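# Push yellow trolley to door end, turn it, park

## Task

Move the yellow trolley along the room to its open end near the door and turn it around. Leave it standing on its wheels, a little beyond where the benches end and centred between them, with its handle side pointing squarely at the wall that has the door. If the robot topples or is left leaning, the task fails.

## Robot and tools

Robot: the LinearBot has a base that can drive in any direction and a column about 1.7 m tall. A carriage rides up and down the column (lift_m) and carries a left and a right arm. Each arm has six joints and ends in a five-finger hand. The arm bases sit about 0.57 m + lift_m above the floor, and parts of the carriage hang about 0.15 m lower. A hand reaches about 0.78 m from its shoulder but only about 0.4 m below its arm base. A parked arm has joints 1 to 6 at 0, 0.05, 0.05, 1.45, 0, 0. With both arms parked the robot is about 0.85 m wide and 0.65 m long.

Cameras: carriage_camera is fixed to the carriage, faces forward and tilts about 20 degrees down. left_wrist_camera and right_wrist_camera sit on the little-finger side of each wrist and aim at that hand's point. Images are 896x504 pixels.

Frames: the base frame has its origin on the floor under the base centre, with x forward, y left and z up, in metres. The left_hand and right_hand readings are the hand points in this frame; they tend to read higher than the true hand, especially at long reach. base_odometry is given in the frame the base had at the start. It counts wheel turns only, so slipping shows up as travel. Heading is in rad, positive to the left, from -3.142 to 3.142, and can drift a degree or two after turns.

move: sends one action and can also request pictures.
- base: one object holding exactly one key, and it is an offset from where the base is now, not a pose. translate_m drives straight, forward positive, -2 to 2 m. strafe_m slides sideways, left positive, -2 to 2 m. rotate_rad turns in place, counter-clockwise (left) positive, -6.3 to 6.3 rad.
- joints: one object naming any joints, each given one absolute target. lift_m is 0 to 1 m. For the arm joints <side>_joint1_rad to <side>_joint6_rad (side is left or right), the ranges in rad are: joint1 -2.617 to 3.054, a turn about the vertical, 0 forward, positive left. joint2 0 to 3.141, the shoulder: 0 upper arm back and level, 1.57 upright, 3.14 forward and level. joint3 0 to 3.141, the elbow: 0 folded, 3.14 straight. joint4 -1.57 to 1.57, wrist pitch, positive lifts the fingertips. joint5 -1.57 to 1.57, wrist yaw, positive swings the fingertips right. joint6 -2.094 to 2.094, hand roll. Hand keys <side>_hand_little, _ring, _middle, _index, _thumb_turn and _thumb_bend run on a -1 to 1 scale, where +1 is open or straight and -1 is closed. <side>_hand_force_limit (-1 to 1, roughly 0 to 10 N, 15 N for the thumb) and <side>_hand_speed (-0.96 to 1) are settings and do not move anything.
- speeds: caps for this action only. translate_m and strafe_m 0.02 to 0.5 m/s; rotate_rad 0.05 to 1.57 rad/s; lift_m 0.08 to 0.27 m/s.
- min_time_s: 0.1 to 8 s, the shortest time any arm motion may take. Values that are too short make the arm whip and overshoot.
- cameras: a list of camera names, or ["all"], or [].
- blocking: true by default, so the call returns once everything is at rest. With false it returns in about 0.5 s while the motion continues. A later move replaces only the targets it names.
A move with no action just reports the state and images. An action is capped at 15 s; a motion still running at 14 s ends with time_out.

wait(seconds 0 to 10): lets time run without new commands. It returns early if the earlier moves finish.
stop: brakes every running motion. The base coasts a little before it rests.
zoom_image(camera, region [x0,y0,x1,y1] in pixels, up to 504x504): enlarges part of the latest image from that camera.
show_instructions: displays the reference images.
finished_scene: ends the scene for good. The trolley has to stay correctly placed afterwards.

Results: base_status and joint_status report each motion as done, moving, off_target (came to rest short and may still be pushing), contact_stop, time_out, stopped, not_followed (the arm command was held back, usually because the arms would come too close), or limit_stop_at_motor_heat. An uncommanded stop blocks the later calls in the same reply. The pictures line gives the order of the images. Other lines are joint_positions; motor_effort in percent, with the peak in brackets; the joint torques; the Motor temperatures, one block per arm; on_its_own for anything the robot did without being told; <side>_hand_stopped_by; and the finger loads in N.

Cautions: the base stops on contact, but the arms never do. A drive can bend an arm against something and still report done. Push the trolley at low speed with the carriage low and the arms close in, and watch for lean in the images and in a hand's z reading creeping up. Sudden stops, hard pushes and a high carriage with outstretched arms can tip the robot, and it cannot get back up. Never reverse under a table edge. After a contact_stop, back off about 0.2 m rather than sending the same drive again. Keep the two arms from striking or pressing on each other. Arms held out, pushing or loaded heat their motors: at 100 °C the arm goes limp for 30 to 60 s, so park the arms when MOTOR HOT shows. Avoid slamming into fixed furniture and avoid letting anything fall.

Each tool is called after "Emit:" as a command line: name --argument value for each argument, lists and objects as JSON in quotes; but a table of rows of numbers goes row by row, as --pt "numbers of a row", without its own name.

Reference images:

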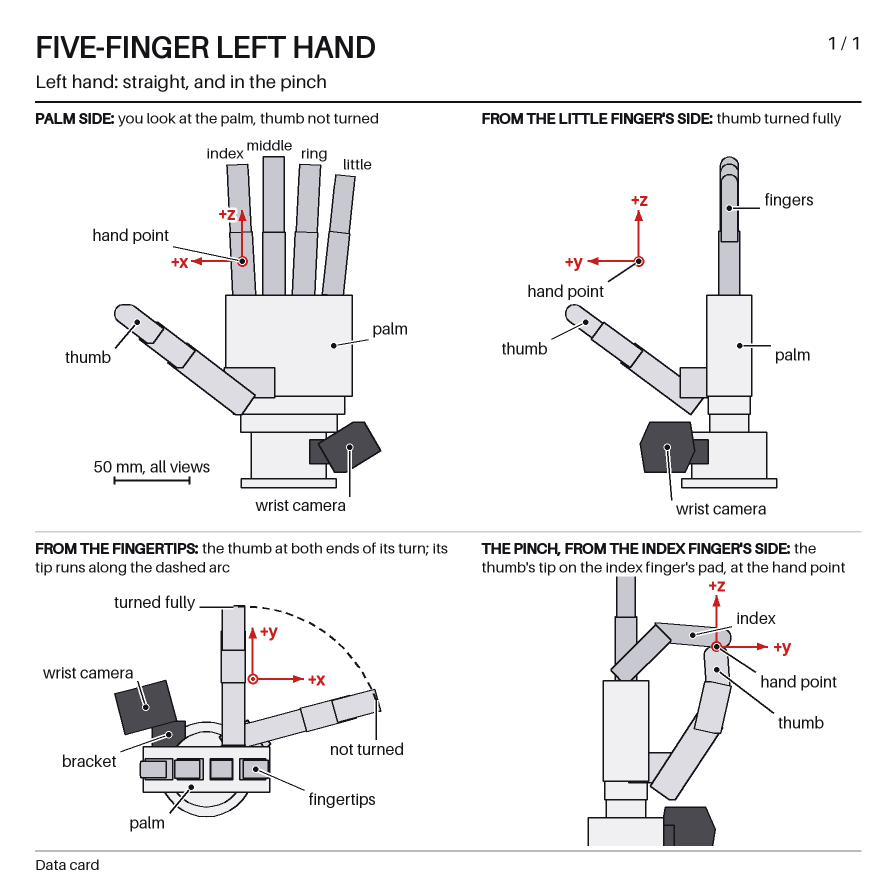

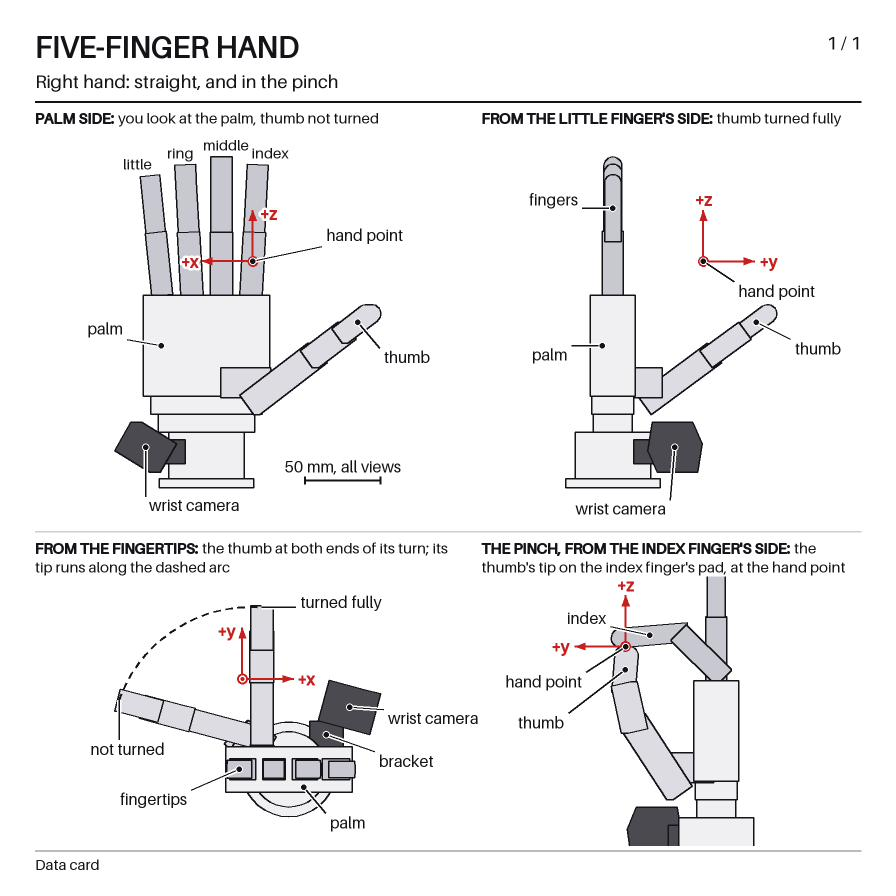

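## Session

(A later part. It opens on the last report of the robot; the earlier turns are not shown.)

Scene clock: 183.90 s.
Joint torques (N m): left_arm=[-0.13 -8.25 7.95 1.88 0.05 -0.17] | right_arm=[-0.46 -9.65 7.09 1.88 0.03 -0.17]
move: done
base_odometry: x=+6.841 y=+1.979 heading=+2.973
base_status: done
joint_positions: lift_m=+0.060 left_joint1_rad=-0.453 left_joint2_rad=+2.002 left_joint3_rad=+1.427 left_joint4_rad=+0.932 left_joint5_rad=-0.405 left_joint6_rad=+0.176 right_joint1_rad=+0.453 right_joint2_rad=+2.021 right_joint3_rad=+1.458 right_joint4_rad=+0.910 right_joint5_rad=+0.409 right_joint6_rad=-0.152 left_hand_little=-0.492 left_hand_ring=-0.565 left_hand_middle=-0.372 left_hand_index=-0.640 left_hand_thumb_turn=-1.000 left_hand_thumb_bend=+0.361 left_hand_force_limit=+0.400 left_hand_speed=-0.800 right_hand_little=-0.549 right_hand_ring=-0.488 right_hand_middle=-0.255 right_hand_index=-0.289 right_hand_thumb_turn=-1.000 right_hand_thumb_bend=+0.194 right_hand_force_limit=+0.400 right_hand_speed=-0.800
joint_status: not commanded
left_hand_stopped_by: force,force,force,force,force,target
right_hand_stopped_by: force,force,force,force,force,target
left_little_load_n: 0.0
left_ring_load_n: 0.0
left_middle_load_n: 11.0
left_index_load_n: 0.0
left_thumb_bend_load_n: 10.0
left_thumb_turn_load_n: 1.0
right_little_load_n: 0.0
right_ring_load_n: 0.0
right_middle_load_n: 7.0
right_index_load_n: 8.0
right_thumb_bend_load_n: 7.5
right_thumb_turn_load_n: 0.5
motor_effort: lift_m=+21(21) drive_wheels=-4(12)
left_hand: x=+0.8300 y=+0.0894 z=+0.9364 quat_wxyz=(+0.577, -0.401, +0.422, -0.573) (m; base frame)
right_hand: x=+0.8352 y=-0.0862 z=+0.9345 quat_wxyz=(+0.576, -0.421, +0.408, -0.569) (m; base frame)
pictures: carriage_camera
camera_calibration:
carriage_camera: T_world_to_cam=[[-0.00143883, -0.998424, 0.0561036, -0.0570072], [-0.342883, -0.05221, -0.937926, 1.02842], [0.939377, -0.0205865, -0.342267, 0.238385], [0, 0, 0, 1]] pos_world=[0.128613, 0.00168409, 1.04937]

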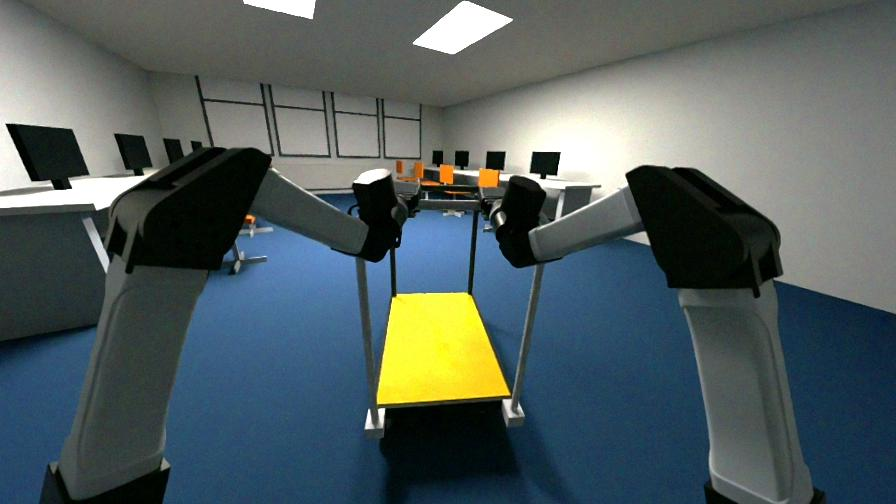

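Emit:
move --base '{"translate_m": 0.35}' --speeds '{"translate_m": 0.2}' --cameras '["all"]'

Scene clock: 187.27 s.
Joint torques (N m): left_arm=[-1.06 -8.18 6.98 2.26 -0.49 0.04] | right_arm=[-0.54 -8.76 9.17 1.58 -0.5 0.3]
move: done
base_odometry: x=+6.496 y=+2.038 heading=+2.972
base_status: done
joint_positions: lift_m=+0.060 left_joint1_rad=-0.440 left_joint2_rad=+2.002 left_joint3_rad=+1.440 left_joint4_rad=+0.902 left_joint5_rad=-0.361 left_joint6_rad=+0.155 right_joint1_rad=+0.454 right_joint2_rad=+2.010 right_joint3_rad=+1.437 right_joint4_rad=+0.940 right_joint5_rad=+0.458 right_joint6_rad=-0.198 left_hand_little=-0.492 left_hand_ring=-0.564 left_hand_middle=-0.372 left_hand_index=-0.640 left_hand_thumb_turn=-1.000 left_hand_thumb_bend=+0.361 left_hand_force_limit=+0.400 left_hand_speed=-0.800 right_hand_little=-0.549 right_hand_ring=-0.488 right_hand_middle=-0.255 right_hand_index=-0.289 right_hand_thumb_turn=-1.000 right_hand_thumb_bend=+0.194 right_hand_force_limit=+0.400 right_hand_speed=-0.800
joint_status: not commanded
left_hand_stopped_by: force,force,force,force,force,target
right_hand_stopped_by: force,force,force,force,force,target
left_little_load_n: 1.0
left_ring_load_n: 8.5
left_middle_load_n: 11.0
left_index_load_n: 0.0
left_thumb_bend_load_n: 9.5
left_thumb_turn_load_n: 1.0
right_little_load_n: 0.0
right_ring_load_n: 0.0
right_middle_load_n: 5.5
right_index_load_n: 7.5
right_thumb_bend_load_n: 8.0
right_thumb_turn_load_n: 1.0
motor_effort: lift_m=+21(21) drive_wheels=-6(12)
left_hand: x=+0.8324 y=+0.0864 z=+0.9363 quat_wxyz=(+0.564, -0.396, +0.433, -0.581) (m; base frame)
right_hand: x=+0.8332 y=-0.0995 z=+0.9360 quat_wxyz=(+0.557, -0.411, +0.412, -0.592) (m; base frame)
pictures: carriage_camera, left_wrist_camera, right_wrist_camera
camera_calibration:
carriage_camera: T_world_to_cam=[[-0.00143883, -0.998424, 0.0561036, -0.0570072], [-0.342883, -0.05221, -0.937926, 1.02842], [0.939377, -0.0205865, -0.342267, 0.238385], [0, 0, 0, 1]] pos_world=[0.128613, 0.00168409, 1.04937]
left_wrist_camera: T_world_to_cam=[[-0.290111, -0.243387, 0.925526, -0.608675], [-0.471827, -0.805028, -0.359596, 0.797427], [0.832595, -0.541011, 0.118711, -0.648476], [0, 0, 0, 1]] pos_world=[0.739583, 0.142975, 0.927077]
right_wrist_camera: T_world_to_cam=[[0.275097, -0.356029, -0.893065, 0.570378], [-0.329011, 0.837957, -0.435407, 0.769261], [0.903368, 0.413607, 0.113382, -0.700804], [0, 0, 0, 1]] pos_world=[0.72927, -0.151679, 0.923785]

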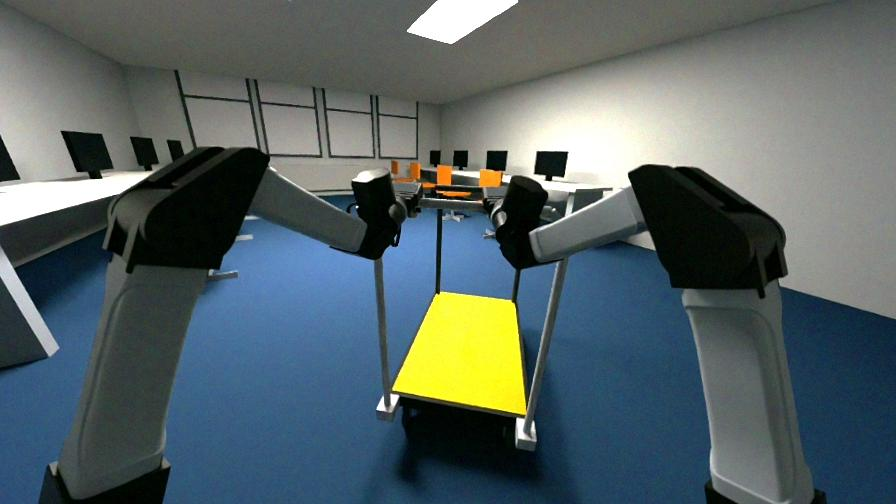

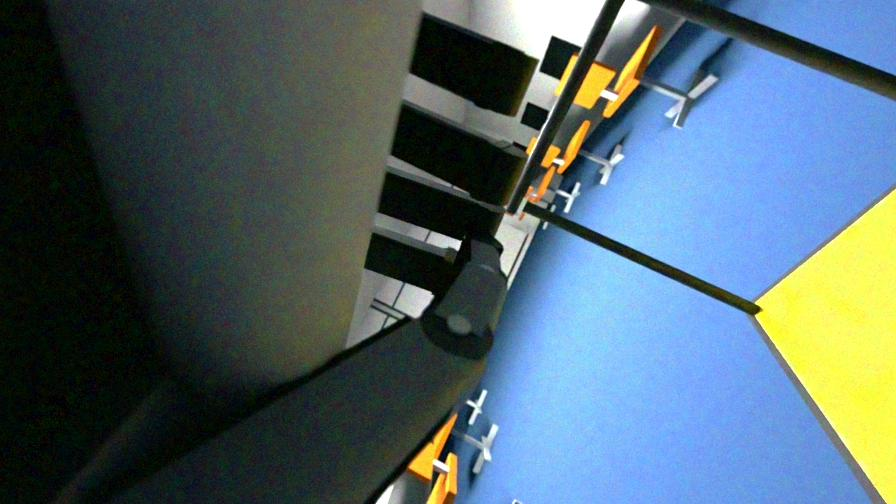

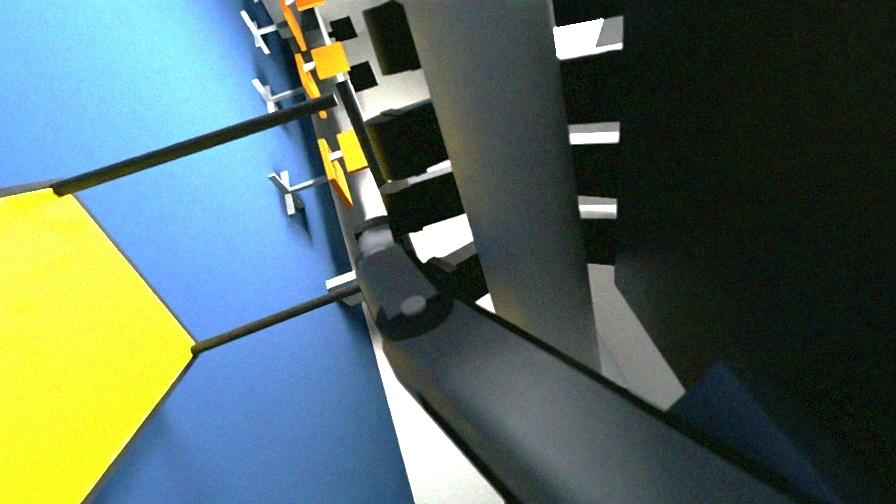

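Emit:
move --base '{"strafe_m": -0.22}' --speeds '{"strafe_m": 0.2}' --cameras '[]'

Emit:
move --base '{"translate_m": 0.2}' --speeds '{"translate_m": 0.2}' --cameras '["carriage_camera"]'

Scene clock: 190.63 s.
Joint torques (N m): left_arm=[-0.43 -8.28 6.93 2.01 0.02 0.03] | right_arm=[-1.94 -8.77 9.22 1.82 0.31 -0.03]
move: done
base_odometry: x=+6.533 y=+2.255 heading=+2.972
base_status: done
joint_positions: lift_m=+0.060 left_joint1_rad=-0.449 left_joint2_rad=+2.002 left_joint3_rad=+1.440 left_joint4_rad=+0.922 left_joint5_rad=-0.403 left_joint6_rad=+0.158 right_joint1_rad=+0.471 right_joint2_rad=+2.010 right_joint3_rad=+1.437 right_joint4_rad=+0.918 right_joint5_rad=+0.384 right_joint6_rad=-0.166 left_hand_little=-0.492 left_hand_ring=-0.565 left_hand_middle=-0.372 left_hand_index=-0.640 left_hand_thumb_turn=-1.000 left_hand_thumb_bend=+0.361 left_hand_force_limit=+0.400 left_hand_speed=-0.800 right_hand_little=-0.549 right_hand_ring=-0.488 right_hand_middle=-0.255 right_hand_index=-0.289 right_hand_thumb_turn=-1.000 right_hand_thumb_bend=+0.194 right_hand_force_limit=+0.400 right_hand_speed=-0.800
joint_status: not commanded
left_hand_stopped_by: force,force,force,force,force,target
right_hand_stopped_by: force,force,force,force,force,target
left_little_load_n: 0.0
left_ring_load_n: 2.0
left_middle_load_n: 11.0
left_index_load_n: 0.0
left_thumb_bend_load_n: 10.0
left_thumb_turn_load_n: 1.0
right_little_load_n: 0.0
right_ring_load_n: 0.0
right_middle_load_n: 6.5
right_index_load_n: 8.0
right_thumb_bend_load_n: 7.5
right_thumb_turn_load_n: 1.5
motor_effort: lift_m=+21(21) drive_wheels=-1(10)
left_hand: x=+0.8314 y=+0.0895 z=+0.9407 quat_wxyz=(+0.572, -0.404, +0.418, -0.578) (m; base frame)
right_hand: x=+0.8272 y=-0.0727 z=+0.9328 quat_wxyz=(+0.583, -0.434, +0.394, -0.563) (m; base frame)
pictures: none
No camera images: "cameras" was empty.

Scene clock: 192.73 s.
Joint torques (N m): left_arm=[-0.14 -8.25 6.84 2 -0.12 0.03] | right_arm=[0.43 -8.5 9.59 1.63 -0.19 0.02]
move: done
base_odometry: x=+6.336 y=+2.289 heading=+2.971
base_status: done
joint_positions: lift_m=+0.060 left_joint1_rad=-0.450 left_joint2_rad=+2.002 left_joint3_rad=+1.442 left_joint4_rad=+0.923 left_joint5_rad=-0.395 left_joint6_rad=+0.156 right_joint1_rad=+0.442 right_joint2_rad=+2.008 right_joint3_rad=+1.433 right_joint4_rad=+0.936 right_joint5_rad=+0.430 right_joint6_rad=-0.169 left_hand_little=-0.492 left_hand_ring=-0.565 left_hand_middle=-0.372 left_hand_index=-0.640 left_hand_thumb_turn=-1.000 left_hand_thumb_bend=+0.361 left_hand_force_limit=+0.400 left_hand_speed=-0.800 right_hand_little=-0.549 right_hand_ring=-0.488 right_hand_middle=-0.255 right_hand_index=-0.289 right_hand_thumb_turn=-1.000 right_hand_thumb_bend=+0.194 right_hand_force_limit=+0.400 right_hand_speed=-0.800
joint_status: not commanded
left_hand_stopped_by: force,force,force,force,force,target
right_hand_stopped_by: force,force,force,force,force,target
left_little_load_n: 0.0
left_ring_load_n: 1.0
left_middle_load_n: 11.5
left_index_load_n: 0.5
left_thumb_bend_load_n: 9.5
left_thumb_turn_load_n: 1.0
right_little_load_n: 0.0
right_ring_load_n: 0.0
right_middle_load_n: 7.0
right_index_load_n: 8.0
right_thumb_bend_load_n: 7.5
right_thumb_turn_load_n: 0.5
motor_effort: lift_m=+21(22) drive_wheels=-4(11)
left_hand: x=+0.8310 y=+0.0874 z=+0.9420 quat_wxyz=(+0.571, -0.401, +0.418, -0.582) (m; base frame)
right_hand: x=+0.8342 y=-0.0995 z=+0.9360 quat_wxyz=(+0.567, -0.412, +0.412, -0.582) (m; base frame)
pictures: carriage_camera
camera_calibration:
carriage_camera: T_world_to_cam=[[-0.00143883, -0.998424, 0.0561036, -0.0570072], [-0.342883, -0.05221, -0.937926, 1.02842], [0.939377, -0.0205865, -0.342267, 0.238385], [0, 0, 0, 1]] pos_world=[0.128613, 0.00168409, 1.04937]

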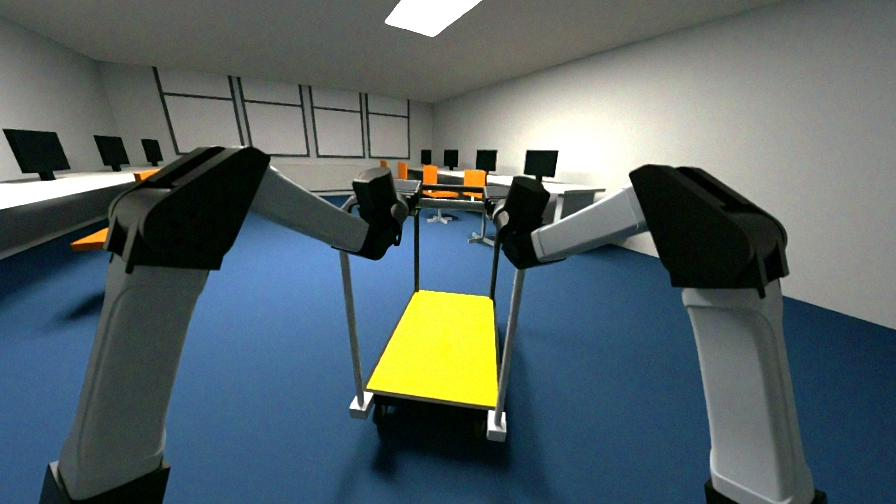

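Emit:
move --base '{"strafe_m": -0.3}' --speeds '{"strafe_m": 0.2}' --cameras '[]'

Emit:
move --base '{"rotate_rad": 0.22}' --speeds '{"rotate_rad": 0.3}' --cameras '["carriage_camera"]'

Emit:
move --base '{"strafe_m": -0.28}' --speeds '{"strafe_m": 0.2}' --cameras '[]'

Emit:
move --base '{"rotate_rad": 0.22}' --speeds '{"rotate_rad": 0.3}' --cameras '["carriage_camera"]'

Scene clock: 195.90 s.
Joint torques (N m): left_arm=[0.36 -8.39 6.75 2.03 0.04 -0.01] | right_arm=[0.49 -8.54 9.62 1.99 0.09 -0.24]
move: done
base_odometry: x=+6.386 y=+2.585 heading=+2.971
base_status: done
joint_positions: lift_m=+0.060 left_joint1_rad=-0.456 left_joint2_rad=+2.002 left_joint3_rad=+1.443 left_joint4_rad=+0.920 left_joint5_rad=-0.409 left_joint6_rad=+0.158 right_joint1_rad=+0.442 right_joint2_rad=+2.008 right_joint3_rad=+1.433 right_joint4_rad=+0.900 right_joint5_rad=+0.406 right_joint6_rad=-0.145 left_hand_little=-0.492 left_hand_ring=-0.565 left_hand_middle=-0.372 left_hand_index=-0.640 left_hand_thumb_turn=-1.000 left_hand_thumb_bend=+0.361 left_hand_force_limit=+0.400 left_hand_speed=-0.800 right_hand_little=-0.549 right_hand_ring=-0.487 right_hand_middle=-0.255 right_hand_index=-0.289 right_hand_thumb_turn=-1.000 right_hand_thumb_bend=+0.194 right_hand_force_limit=+0.400 right_hand_speed=-0.800
joint_status: not commanded
left_hand_stopped_by: force,force,force,force,force,target
right_hand_stopped_by: force,force,force,force,force,target
left_little_load_n: 0.0
left_ring_load_n: 0.0
left_middle_load_n: 11.0
left_index_load_n: 0.0
left_thumb_bend_load_n: 10.0
left_thumb_turn_load_n: 1.0
right_little_load_n: 0.0
right_ring_load_n: 7.5
right_middle_load_n: 6.5
right_index_load_n: 8.0
right_thumb_bend_load_n: 7.5
right_thumb_turn_load_n: 1.5
motor_effort: lift_m=+21(21) drive_wheels=-2(8)
left_hand: x=+0.8303 y=+0.0866 z=+0.9414 quat_wxyz=(+0.572, -0.405, +0.417, -0.579) (m; base frame)
right_hand: x=+0.8343 y=-0.0932 z=+0.9277 quat_wxyz=(+0.570, -0.426, +0.414, -0.568) (m; base frame)
pictures: none
No camera images: "cameras" was empty.

Scene clock: 197.30 s.
Joint torques (N m): left_arm=[-0.34 -8.27 6.69 1.99 0.07 0] | right_arm=[-0.09 -8.5 9.61 1.74 -0.06 -0.13]
move: done
base_odometry: x=+6.386 y=+2.585 heading=-3.092
base_status: done
joint_positions: lift_m=+0.060 left_joint1_rad=-0.449 left_joint2_rad=+2.002 left_joint3_rad=+1.443 left_joint4_rad=+0.924 left_joint5_rad=-0.411 left_joint6_rad=+0.158 right_joint1_rad=+0.448 right_joint2_rad=+2.008 right_joint3_rad=+1.433 right_joint4_rad=+0.925 right_joint5_rad=+0.417 right_joint6_rad=-0.155 left_hand_little=-0.492 left_hand_ring=-0.565 left_hand_middle=-0.372 left_hand_index=-0.640 left_hand_thumb_turn=-1.000 left_hand_thumb_bend=+0.361 left_hand_force_limit=+0.400 left_hand_speed=-0.800 right_hand_little=-0.549 right_hand_ring=-0.488 right_hand_middle=-0.255 right_hand_index=-0.289 right_hand_thumb_turn=-1.000 right_hand_thumb_bend=+0.194 right_hand_force_limit=+0.400 right_hand_speed=-0.800
joint_status: not commanded
left_hand_stopped_by: force,force,force,force,force,target
right_hand_stopped_by: force,force,force,force,force,target
left_little_load_n: 0.0
left_ring_load_n: 0.0
left_middle_load_n: 11.0
left_index_load_n: 0.0
left_thumb_bend_load_n: 10.0
left_thumb_turn_load_n: 1.0
right_little_load_n: 0.0
right_ring_load_n: 0.0
right_middle_load_n: 7.0
right_index_load_n: 8.0
right_thumb_bend_load_n: 7.0
right_thumb_turn_load_n: 0.5
motor_effort: lift_m=+21(21) drive_wheels=+4(7)
left_hand: x=+0.8319 y=+0.0914 z=+0.9421 quat_wxyz=(+0.574, -0.406, +0.414, -0.578) (m; base frame)
right_hand: x=+0.8327 y=-0.0925 z=+0.9337 quat_wxyz=(+0.573, -0.418, +0.411, -0.573) (m; base frame)
pictures: carriage_camera
camera_calibration:
carriage_camera: T_world_to_cam=[[-0.00143883, -0.998424, 0.0561036, -0.0570072], [-0.342883, -0.05221, -0.937926, 1.02842], [0.939377, -0.0205865, -0.342267, 0.238385], [0, 0, 0, 1]] pos_world=[0.128613, 0.00168409, 1.04937]

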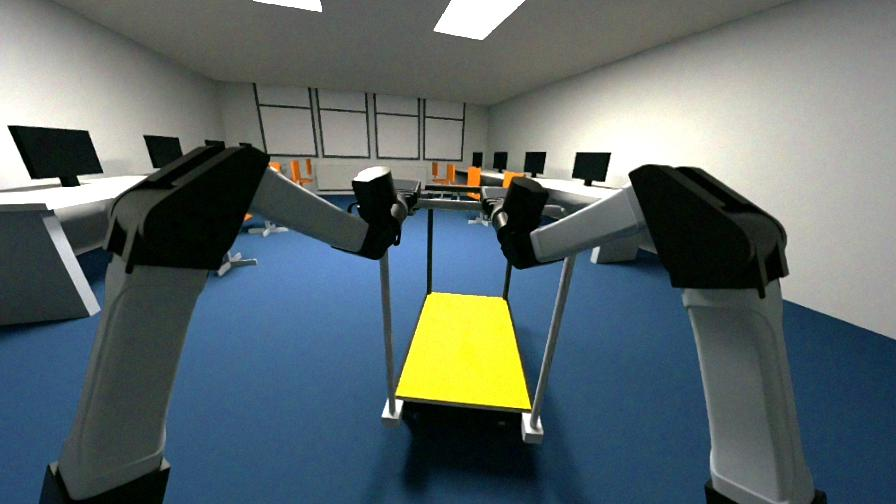

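Scene clock: 199.80 s.
Joint torques (N m): left_arm=[0.36 -8.29 6.75 2.13 0.09 -0.06] | right_arm=[-0.51 -8.51 9.59 1.7 0 -0.1]
move: done
base_odometry: x=+6.372 y=+2.865 heading=-3.091
base_status: done
joint_positions: lift_m=+0.060 left_joint1_rad=-0.458 left_joint2_rad=+2.002 left_joint3_rad=+1.443 left_joint4_rad=+0.911 left_joint5_rad=-0.417 left_joint6_rad=+0.164 right_joint1_rad=+0.454 right_joint2_rad=+2.008 right_joint3_rad=+1.433 right_joint4_rad=+0.929 right_joint5_rad=+0.411 right_joint6_rad=-0.159 left_hand_little=-0.492 left_hand_ring=-0.565 left_hand_middle=-0.372 left_hand_index=-0.640 left_hand_thumb_turn=-1.000 left_hand_thumb_bend=+0.361 left_hand_force_limit=+0.400 left_hand_speed=-0.800 right_hand_little=-0.549 right_hand_ring=-0.488 right_hand_middle=-0.255 right_hand_index=-0.289 right_hand_thumb_turn=-1.000 right_hand_thumb_bend=+0.194 right_hand_force_limit=+0.400 right_hand_speed=-0.800
joint_status: not commanded
left_hand_stopped_by: force,force,force,force,force,target
right_hand_stopped_by: force,force,force,force,force,target
left_little_load_n: 0.0
left_ring_load_n: 0.0
left_middle_load_n: 11.0
left_index_load_n: 0.0
left_thumb_bend_load_n: 9.5
left_thumb_turn_load_n: 1.0
right_little_load_n: -0.5
right_ring_load_n: 0.0
right_middle_load_n: 7.0
right_index_load_n: 8.0
right_thumb_bend_load_n: 7.5
right_thumb_turn_load_n: 0.5
motor_effort: lift_m=+21(21) drive_wheels=-5(10)
left_hand: x=+0.8303 y=+0.0871 z=+0.9386 quat_wxyz=(+0.573, -0.407, +0.421, -0.574) (m; base frame)
right_hand: x=+0.8313 y=-0.0884 z=+0.9350 quat_wxyz=(+0.576, -0.419, +0.406, -0.572) (m; base frame)
pictures: none
No camera images: "cameras" was empty.

Scene clock: 201.43 s.
Joint torques (N m): left_arm=[-0.24 -9.51 5.6 2.01 -0.03 -0.01] | right_arm=[-0.58 -7.06 11.4 1.68 -0.18 0.13]
move: done
base_odometry: x=+6.372 y=+2.865 heading=-2.871
base_status: done
joint_positions: lift_m=+0.060 left_joint1_rad=-0.452 left_joint2_rad=+2.016 left_joint3_rad=+1.457 left_joint4_rad=+0.921 left_joint5_rad=-0.404 left_joint6_rad=+0.156 right_joint1_rad=+0.454 right_joint2_rad=+1.990 right_joint3_rad=+1.415 right_joint4_rad=+0.931 right_joint5_rad=+0.431 right_joint6_rad=-0.181 left_hand_little=-0.492 left_hand_ring=-0.565 left_hand_middle=-0.372 left_hand_index=-0.640 left_hand_thumb_turn=-1.000 left_hand_thumb_bend=+0.361 left_hand_force_limit=+0.400 left_hand_speed=-0.800 right_hand_little=-0.549 right_hand_ring=-0.488 right_hand_middle=-0.255 right_hand_index=-0.289 right_hand_thumb_turn=-1.000 right_hand_thumb_bend=+0.194 right_hand_force_limit=+0.400 right_hand_speed=-0.800
joint_status: not commanded
left_hand_stopped_by: force,force,force,force,force,target
right_hand_stopped_by: force,force,force,force,force,target
left_little_load_n: 0.0
left_ring_load_n: 0.0
left_middle_load_n: 11.0
left_index_load_n: 0.0
left_thumb_bend_load_n: 10.0
left_thumb_turn_load_n: 1.0
right_little_load_n: 0.0
right_ring_load_n: 0.0
right_middle_load_n: 7.0
right_index_load_n: 8.0
right_thumb_bend_load_n: 7.5
right_thumb_turn_load_n: 0.5
motor_effort: lift_m=+21(21) drive_wheels=+3(13)
left_hand: x=+0.8340 y=+0.0863 z=+0.9401 quat_wxyz=(+0.571, -0.404, +0.417, -0.580) (m; base frame)
right_hand: x=+0.8280 y=-0.0950 z=+0.9365 quat_wxyz=(+0.566, -0.418, +0.408, -0.582) (m; base frame)
pictures: carriage_camera
camera_calibration:
carriage_camera: T_world_to_cam=[[-0.00143883, -0.998424, 0.0561036, -0.0570072], [-0.342883, -0.05221, -0.937926, 1.02842], [0.939377, -0.0205865, -0.342267, 0.238385], [0, 0, 0, 1]] pos_world=[0.128613, 0.00168409, 1.04937]

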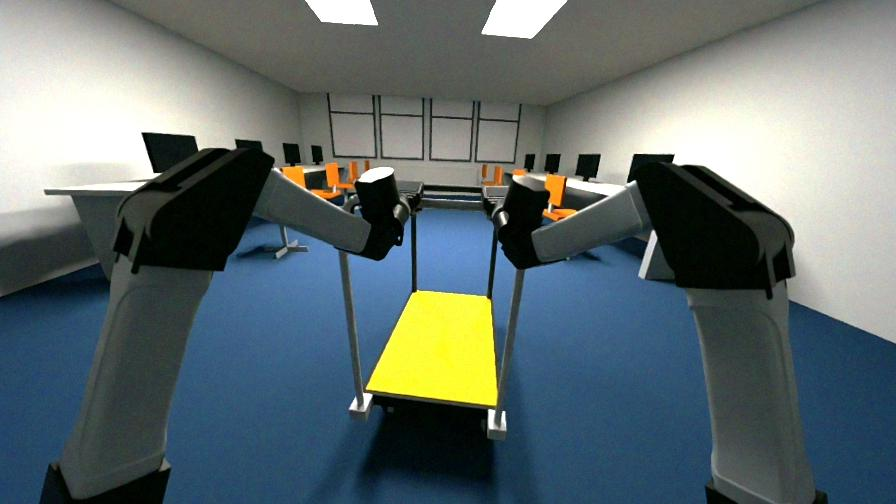

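Emit:
move --base '{"strafe_m": -0.25}' --speeds '{"strafe_m": 0.2}' --cameras '[]'

Emit:
move --base '{"rotate_rad": 0.115}' --speeds '{"rotate_rad": 0.3}' --cameras '["carriage_camera"]'

Scene clock: 204.17 s.
Joint torques (N m): left_arm=[0.02 -9.36 5.81 1.99 0.09 -0.04] | right_arm=[-0.75 -8.53 9.99 1.97 0.23 -0.27]
move: done
base_odometry: x=+6.305 y=+3.106 heading=-2.871
base_status: done
joint_positions: lift_m=+0.060 left_joint1_rad=-0.453 left_joint2_rad=+2.016 left_joint3_rad=+1.454 left_joint4_rad=+0.925 left_joint5_rad=-0.409 left_joint6_rad=+0.158 right_joint1_rad=+0.458 right_joint2_rad=+2.008 right_joint3_rad=+1.429 right_joint4_rad=+0.903 right_joint5_rad=+0.391 right_joint6_rad=-0.142 left_hand_little=-0.492 left_hand_ring=-0.565 left_hand_middle=-0.372 left_hand_index=-0.640 left_hand_thumb_turn=-1.000 left_hand_thumb_bend=+0.361 left_hand_force_limit=+0.400 left_hand_speed=-0.800 right_hand_little=-0.549 right_hand_ring=-0.487 right_hand_middle=-0.255 right_hand_index=-0.289 right_hand_thumb_turn=-1.000 right_hand_thumb_bend=+0.194 right_hand_force_limit=+0.400 right_hand_speed=-0.800
joint_status: not commanded
left_hand_stopped_by: force,force,force,force,force,target
right_hand_stopped_by: force,force,force,force,force,target
left_little_load_n: 0.0
left_ring_load_n: 0.0
left_middle_load_n: 11.0
left_index_load_n: 0.0
left_thumb_bend_load_n: 10.0
left_thumb_turn_load_n: 1.0
right_little_load_n: 0.0
right_ring_load_n: 7.5
right_middle_load_n: 6.5
right_index_load_n: 8.0
right_thumb_bend_load_n: 7.5
right_thumb_turn_load_n: 1.5
motor_effort: lift_m=+21(22) drive_wheels=-5(11)
left_hand: x=+0.8338 y=+0.0871 z=+0.9394 quat_wxyz=(+0.573, -0.405, +0.416, -0.579) (m; base frame)
right_hand: x=+0.8298 y=-0.0806 z=+0.9270 quat_wxyz=(+0.578, -0.433, +0.407, -0.560) (m; base frame)
pictures: none
No camera images: "cameras" was empty.

Scene clock: 205.23 s.
Joint torques (N m): left_arm=[-0.35 -9.51 5.75 1.96 0.08 0] | right_arm=[-0.42 -8.53 9.98 1.79 -0.01 -0.18]
move: done
base_odometry: x=+6.305 y=+3.106 heading=-2.756
base_status: done
joint_positions: lift_m=+0.060 left_joint1_rad=-0.448 left_joint2_rad=+2.016 left_joint3_rad=+1.454 left_joint4_rad=+0.925 left_joint5_rad=-0.411 left_joint6_rad=+0.158 right_joint1_rad=+0.453 right_joint2_rad=+2.008 right_joint3_rad=+1.429 right_joint4_rad=+0.921 right_joint5_rad=+0.413 right_joint6_rad=-0.151 left_hand_little=-0.492 left_hand_ring=-0.565 left_hand_middle=-0.372 left_hand_index=-0.640 left_hand_thumb_turn=-1.000 left_hand_thumb_bend=+0.361 left_hand_force_limit=+0.400 left_hand_speed=-0.800 right_hand_little=-0.549 right_hand_ring=-0.488 right_hand_middle=-0.255 right_hand_index=-0.289 right_hand_thumb_turn=-1.000 right_hand_thumb_bend=+0.194 right_hand_force_limit=+0.400 right_hand_speed=-0.800
joint_status: not commanded
left_hand_stopped_by: force,force,force,force,force,target
right_hand_stopped_by: force,force,force,force,force,target
left_little_load_n: 0.0
left_ring_load_n: 0.0
left_middle_load_n: 11.0
left_index_load_n: 0.0
left_thumb_bend_load_n: 9.5
left_thumb_turn_load_n: 1.0
right_little_load_n: 0.0
right_ring_load_n: 0.0
right_middle_load_n: 6.5
right_index_load_n: 8.0
right_thumb_bend_load_n: 7.5
right_thumb_turn_load_n: 1.0
motor_effort: lift_m=+21(21) drive_wheels=+1(7)
left_hand: x=+0.8349 y=+0.0903 z=+0.9395 quat_wxyz=(+0.574, -0.407, +0.414, -0.577) (m; base frame)
right_hand: x=+0.8315 y=-0.0887 z=+0.9312 quat_wxyz=(+0.574, -0.421, +0.411, -0.569) (m; base frame)
pictures: carriage_camera
camera_calibration:
carriage_camera: T_world_to_cam=[[-0.00143883, -0.998424, 0.0561036, -0.0570072], [-0.342883, -0.05221, -0.937926, 1.02842], [0.939377, -0.0205865, -0.342267, 0.238385], [0, 0, 0, 1]] pos_world=[0.128613, 0.00168409, 1.04937]

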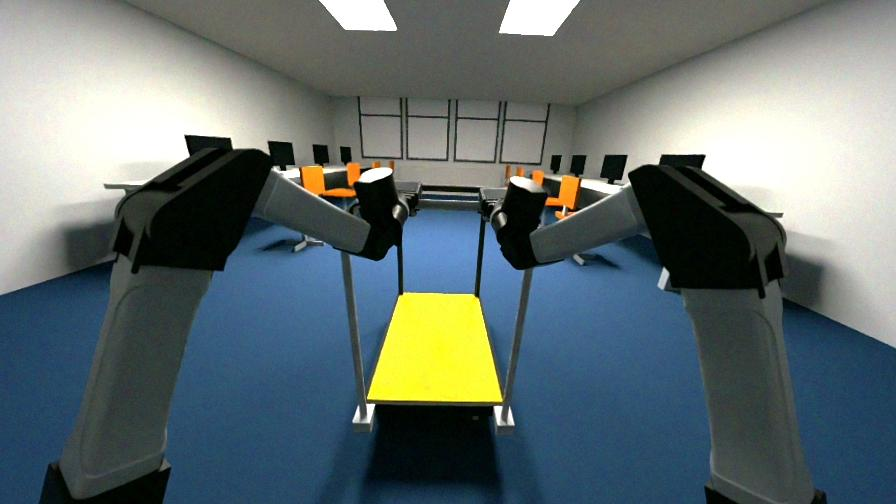

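Emit:
zoom_image --camera "carriage_camera" --region '[0, 0, 448, 200]'

Emit:
zoom_image --camera "carriage_camera" --region '[448, 0, 896, 200]'

Scaled by 1.125 from the camera's 896x504 image, which has a finer 1280x720 frame.

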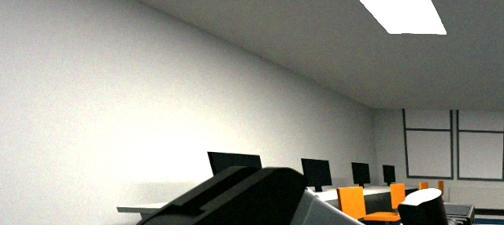

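Scaled by 1.125 from the camera's 896x504 image, which has a finer 1280x720 frame.

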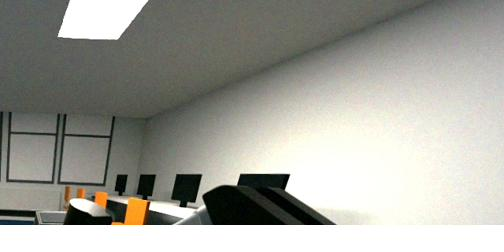

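Emit:
move --base '{"strafe_m": -0.25}' --speeds '{"strafe_m": 0.2}' --cameras '[]'

Emit:
move --base '{"rotate_rad": 0.22}' --speeds '{"rotate_rad": 0.3}' --cameras '["carriage_camera"]'

Emit:
move --base '{"translate_m": 0.4}' --speeds '{"translate_m": 0.2}' --cameras '["carriage_camera"]'

Scene clock: 209.53 s.
Joint torques (N m): left_arm=[2.29 -9.52 6.17 1.99 -0.01 -0.23] | right_arm=[-0.64 -8.53 9.98 1.96 0.4 -0.32]
move: done
base_odometry: x=+6.211 y=+3.338 heading=-2.755
base_status: done
joint_positions: lift_m=+0.060 left_joint1_rad=-0.481 left_joint2_rad=+2.016 left_joint3_rad=+1.449 left_joint4_rad=+0.924 left_joint5_rad=-0.404 left_joint6_rad=+0.183 right_joint1_rad=+0.456 right_joint2_rad=+2.008 right_joint3_rad=+1.429 right_joint4_rad=+0.905 right_joint5_rad=+0.375 right_joint6_rad=-0.138 left_hand_little=-0.492 left_hand_ring=-0.565 left_hand_middle=-0.372 left_hand_index=-0.640 left_hand_thumb_turn=-1.000 left_hand_thumb_bend=+0.361 left_hand_force_limit=+0.400 left_hand_speed=-0.800 right_hand_little=-0.549 right_hand_ring=-0.487 right_hand_middle=-0.255 right_hand_index=-0.289 right_hand_thumb_turn=-1.000 right_hand_thumb_bend=+0.194 right_hand_force_limit=+0.400 right_hand_speed=-0.800
joint_status: not commanded
left_hand_stopped_by: force,force,force,force,force,target
right_hand_stopped_by: force,force,force,force,force,target
left_little_load_n: 0.0
left_ring_load_n: 0.0
left_middle_load_n: 10.5
left_index_load_n: 0.0
left_thumb_bend_load_n: 10.0
left_thumb_turn_load_n: 1.5
right_little_load_n: -0.5
right_ring_load_n: 14.5
right_middle_load_n: 6.5
right_index_load_n: 8.0
right_thumb_bend_load_n: 7.5
right_thumb_turn_load_n: 1.0
motor_effort: lift_m=+21(21) drive_wheels=-4(10)
left_hand: x=+0.8272 y=+0.0711 z=+0.9363 quat_wxyz=(+0.570, -0.393, +0.430, -0.579) (m; base frame)
right_hand: x=+0.8297 y=-0.0789 z=+0.9278 quat_wxyz=(+0.583, -0.434, +0.403, -0.556) (m; base frame)
pictures: none
No camera images: "cameras" was empty.

Scene clock: 210.93 s.
Joint torques (N m): left_arm=[-0.43 -9.39 6.09 1.99 0.06 -0.16] | right_arm=[-0.42 -8.5 9.96 1.64 0 -0.12]
move: done
base_odometry: x=+6.211 y=+3.338 heading=-2.535
base_status: done
joint_positions: lift_m=+0.060 left_joint1_rad=-0.446 left_joint2_rad=+2.016 left_joint3_rad=+1.449 left_joint4_rad=+0.924 left_joint5_rad=-0.410 left_joint6_rad=+0.174 right_joint1_rad=+0.453 right_joint2_rad=+2.008 right_joint3_rad=+1.429 right_joint4_rad=+0.936 right_joint5_rad=+0.412 right_joint6_rad=-0.156 left_hand_little=-0.492 left_hand_ring=-0.565 left_hand_middle=-0.372 left_hand_index=-0.640 left_hand_thumb_turn=-1.000 left_hand_thumb_bend=+0.361 left_hand_force_limit=+0.400 left_hand_speed=-0.800 right_hand_little=-0.549 right_hand_ring=-0.488 right_hand_middle=-0.255 right_hand_index=-0.289 right_hand_thumb_turn=-1.000 right_hand_thumb_bend=+0.194 right_hand_force_limit=+0.400 right_hand_speed=-0.800
joint_status: not commanded
left_hand_stopped_by: force,force,force,force,force,target
right_hand_stopped_by: force,force,force,force,force,target
left_little_load_n: 0.0
left_ring_load_n: 0.0
left_middle_load_n: 11.0
left_index_load_n: 0.0
left_thumb_bend_load_n: 10.0
left_thumb_turn_load_n: 1.0
right_little_load_n: 0.0
right_ring_load_n: 0.0
right_middle_load_n: 7.0
right_index_load_n: 8.0
right_thumb_bend_load_n: 7.5
right_thumb_turn_load_n: 0.5
motor_effort: lift_m=+21(21) drive_wheels=+5(6)
left_hand: x=+0.8353 y=+0.0923 z=+0.9364 quat_wxyz=(+0.579, -0.404, +0.420, -0.570) (m; base frame)
right_hand: x=+0.8311 y=-0.0890 z=+0.9349 quat_wxyz=(+0.577, -0.417, +0.407, -0.572) (m; base frame)
pictures: carriage_camera
camera_calibration:
carriage_camera: T_world_to_cam=[[-0.00143883, -0.998424, 0.0561036, -0.0570072], [-0.342883, -0.05221, -0.937926, 1.02842], [0.939377, -0.0205865, -0.342267, 0.238385], [0, 0, 0, 1]] pos_world=[0.128613, 0.00168409, 1.04937]

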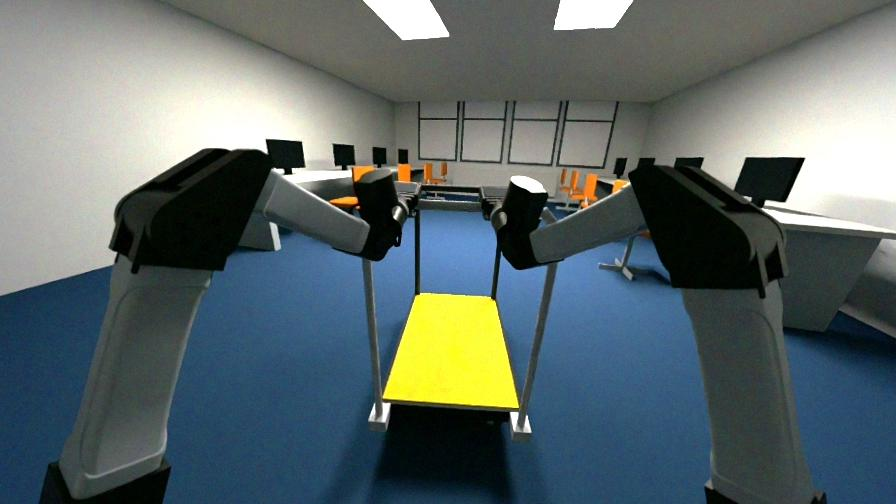

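Scene clock: 214.03 s.
Joint torques (N m): left_arm=[0.18 -9.47 6.19 1.98 0.05 -0.11] | right_arm=[0.81 -8.51 9.61 1.73 -0.01 -0.03]
move: done
base_odometry: x=+5.882 y=+3.109 heading=-2.534
base_status: done
joint_positions: lift_m=+0.060 left_joint1_rad=-0.455 left_joint2_rad=+2.016 left_joint3_rad=+1.449 left_joint4_rad=+0.924 left_joint5_rad=-0.410 left_joint6_rad=+0.169 right_joint1_rad=+0.438 right_joint2_rad=+2.008 right_joint3_rad=+1.433 right_joint4_rad=+0.926 right_joint5_rad=+0.412 right_joint6_rad=-0.166 left_hand_little=-0.492 left_hand_ring=-0.565 left_hand_middle=-0.372 left_hand_index=-0.640 left_hand_thumb_turn=-1.000 left_hand_thumb_bend=+0.361 left_hand_force_limit=+0.400 left_hand_speed=-0.800 right_hand_little=-0.549 right_hand_ring=-0.488 right_hand_middle=-0.255 right_hand_index=-0.289 right_hand_thumb_turn=-1.000 right_hand_thumb_bend=+0.194 right_hand_force_limit=+0.400 right_hand_speed=-0.800
joint_status: not commanded
left_hand_stopped_by: force,force,force,force,force,target
right_hand_stopped_by: force,force,force,force,force,target
left_little_load_n: 0.0
left_ring_load_n: 0.0
left_middle_load_n: 11.0
left_index_load_n: 0.0
left_thumb_bend_load_n: 10.0
left_thumb_turn_load_n: 1.0
right_little_load_n: 2.5
right_ring_load_n: 0.0
right_middle_load_n: 7.0
right_index_load_n: 8.0
right_thumb_bend_load_n: 7.5
right_thumb_turn_load_n: 0.5
motor_effort: lift_m=+21(21) drive_wheels=-6(11)
left_hand: x=+0.8333 y=+0.0866 z=+0.9366 quat_wxyz=(+0.575, -0.403, +0.421, -0.575) (m; base frame)
right_hand: x=+0.8350 y=-0.0986 z=+0.9341 quat_wxyz=(+0.568, -0.418, +0.409, -0.579) (m; base frame)
pictures: carriage_camera
camera_calibration:
carriage_camera: T_world_to_cam=[[-0.00143883, -0.998424, 0.0561036, -0.0570072], [-0.342883, -0.05221, -0.937926, 1.02842], [0.939377, -0.0205865, -0.342267, 0.238385], [0, 0, 0, 1]] pos_world=[0.128613, 0.00168409, 1.04937]

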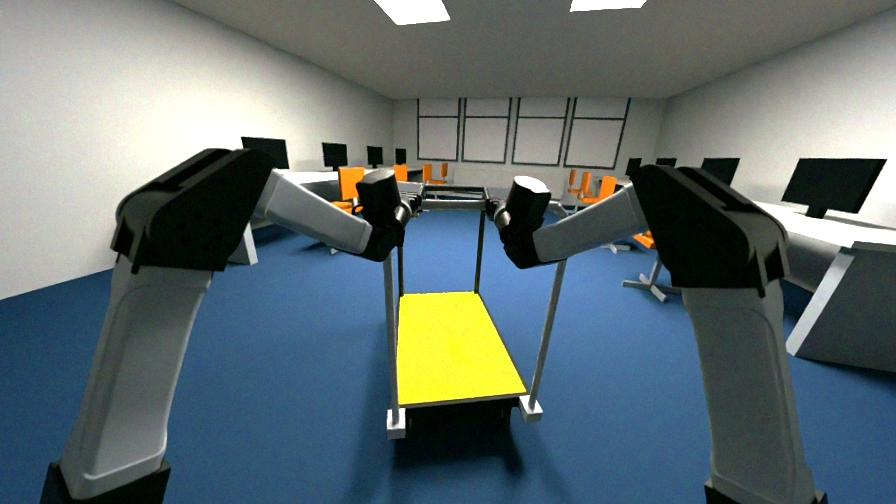

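Emit:
move --base '{"strafe_m": 0.15}' --speeds '{"strafe_m": 0.2}' --cameras '["carriage_camera"]'

Emit:
move --base '{"translate_m": 0.2}' --speeds '{"translate_m": 0.2}' --cameras '["carriage_camera"]'

Scene clock: 216.93 s.
Joint torques (N m): left_arm=[0.66 -9.5 6.24 2.34 -0.22 0.08] | right_arm=[0.03 -8.53 9.61 1.76 0.21 -0.04]
move: done
base_odometry: x=+5.968 y=+2.986 heading=-2.535
base_status: done
joint_positions: lift_m=+0.060 left_joint1_rad=-0.460 left_joint2_rad=+2.016 left_joint3_rad=+1.449 left_joint4_rad=+0.896 left_joint5_rad=-0.386 left_joint6_rad=+0.150 right_joint1_rad=+0.447 right_joint2_rad=+2.008 right_joint3_rad=+1.433 right_joint4_rad=+0.924 right_joint5_rad=+0.394 right_joint6_rad=-0.165 left_hand_little=-0.492 left_hand_ring=-0.565 left_hand_middle=-0.372 left_hand_index=-0.640 left_hand_thumb_turn=-1.000 left_hand_thumb_bend=+0.361 left_hand_force_limit=+0.400 left_hand_speed=-0.800 right_hand_little=-0.549 right_hand_ring=-0.488 right_hand_middle=-0.255 right_hand_index=-0.289 right_hand_thumb_turn=-1.000 right_hand_thumb_bend=+0.194 right_hand_force_limit=+0.400 right_hand_speed=-0.800
joint_status: not commanded
left_hand_stopped_by: force,force,force,force,force,target
right_hand_stopped_by: force,force,force,force,force,target
left_little_load_n: 0.0
left_ring_load_n: 1.0
left_middle_load_n: 11.0
left_index_load_n: 0.0
left_thumb_bend_load_n: 10.0
left_thumb_turn_load_n: 1.5
right_little_load_n: 3.0
right_ring_load_n: 0.0
right_middle_load_n: 7.0
right_index_load_n: 8.0
right_thumb_bend_load_n: 7.5
right_thumb_turn_load_n: 0.5
motor_effort: lift_m=+21(21) drive_wheels=-2(11)
left_hand: x=+0.8318 y=+0.0777 z=+0.9299 quat_wxyz=(+0.561, -0.402, +0.434, -0.579) (m; base frame)
right_hand: x=+0.8324 y=-0.0892 z=+0.9338 quat_wxyz=(+0.575, -0.425, +0.402, -0.572) (m; base frame)
pictures: carriage_camera
camera_calibration:
carriage_camera: T_world_to_cam=[[-0.00143883, -0.998424, 0.0561036, -0.0570072], [-0.342883, -0.05221, -0.937926, 1.02842], [0.939377, -0.0205865, -0.342267, 0.238385], [0, 0, 0, 1]] pos_world=[0.128613, 0.00168409, 1.04937]

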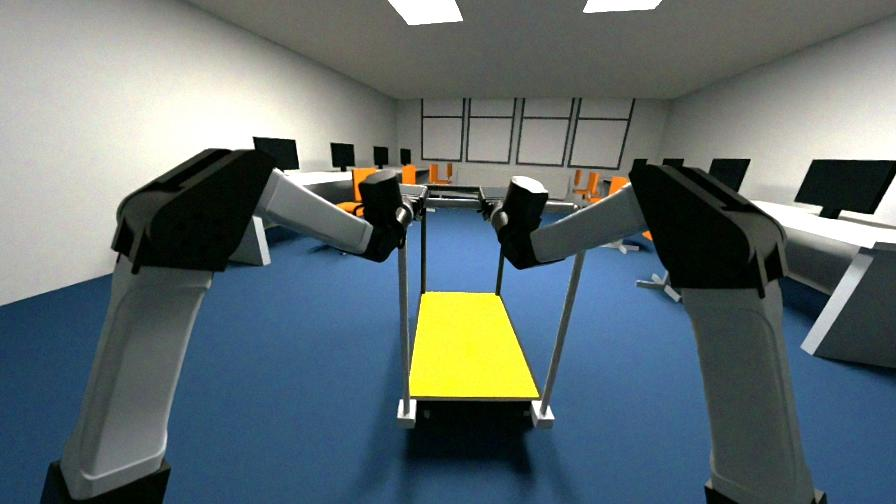

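Scene clock: 219.13 s.
Joint torques (N m): left_arm=[-0.66 -9.43 6.49 1.98 -0.01 0.02] | right_arm=[-0.47 -8.38 9.78 1.7 0 -0.11]
move: done
base_odometry: x=+5.804 y=+2.872 heading=-2.534
base_status: done
joint_positions: lift_m=+0.060 left_joint1_rad=-0.445 left_joint2_rad=+2.015 left_joint3_rad=+1.447 left_joint4_rad=+0.924 left_joint5_rad=-0.405 left_joint6_rad=+0.158 right_joint1_rad=+0.454 right_joint2_rad=+2.006 right_joint3_rad=+1.430 right_joint4_rad=+0.929 right_joint5_rad=+0.412 right_joint6_rad=-0.158 left_hand_little=-0.492 left_hand_ring=-0.565 left_hand_middle=-0.372 left_hand_index=-0.640 left_hand_thumb_turn=-1.000 left_hand_thumb_bend=+0.361 left_hand_force_limit=+0.400 left_hand_speed=-0.800 right_hand_little=-0.549 right_hand_ring=-0.488 right_hand_middle=-0.255 right_hand_index=-0.289 right_hand_thumb_turn=-1.000 right_hand_thumb_bend=+0.194 right_hand_force_limit=+0.400 right_hand_speed=-0.800
joint_status: not commanded
left_hand_stopped_by: force,force,force,force,force,target
right_hand_stopped_by: force,force,force,force,force,target
left_little_load_n: 0.0
left_ring_load_n: 0.0
left_middle_load_n: 11.0
left_index_load_n: 0.0
left_thumb_bend_load_n: 10.0
left_thumb_turn_load_n: 1.0
right_little_load_n: 0.0
right_ring_load_n: -0.5
right_middle_load_n: 7.0
right_index_load_n: 8.0
right_thumb_bend_load_n: 7.5
right_thumb_turn_load_n: 0.5
motor_effort: lift_m=+21(21) drive_wheels=-4(14)
left_hand: x=+0.8352 y=+0.0916 z=+0.9363 quat_wxyz=(+0.574, -0.407, +0.418, -0.575) (m; base frame)
right_hand: x=+0.8308 y=-0.0884 z=+0.9348 quat_wxyz=(+0.576, -0.419, +0.407, -0.572) (m; base frame)
pictures: carriage_camera
camera_calibration:
carriage_camera: T_world_to_cam=[[-0.00143883, -0.998424, 0.0561036, -0.0570072], [-0.342883, -0.05221, -0.937926, 1.02842], [0.939377, -0.0205865, -0.342267, 0.238385], [0, 0, 0, 1]] pos_world=[0.128613, 0.00168409, 1.04937]

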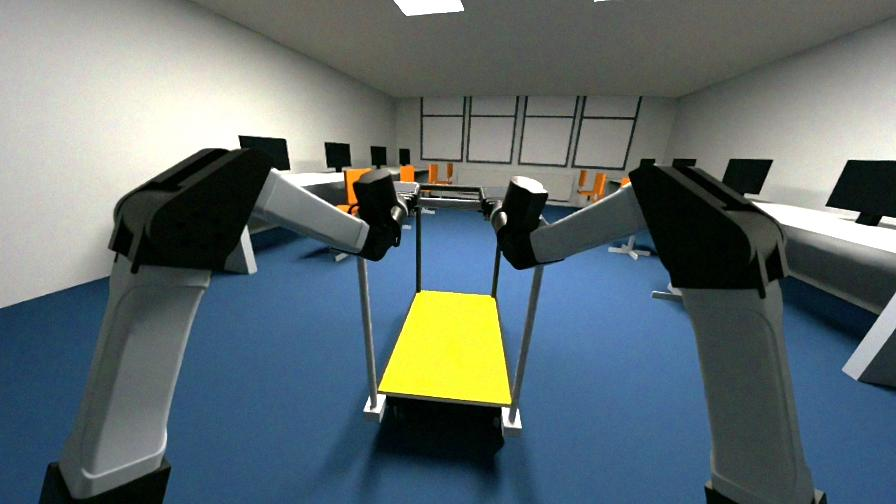

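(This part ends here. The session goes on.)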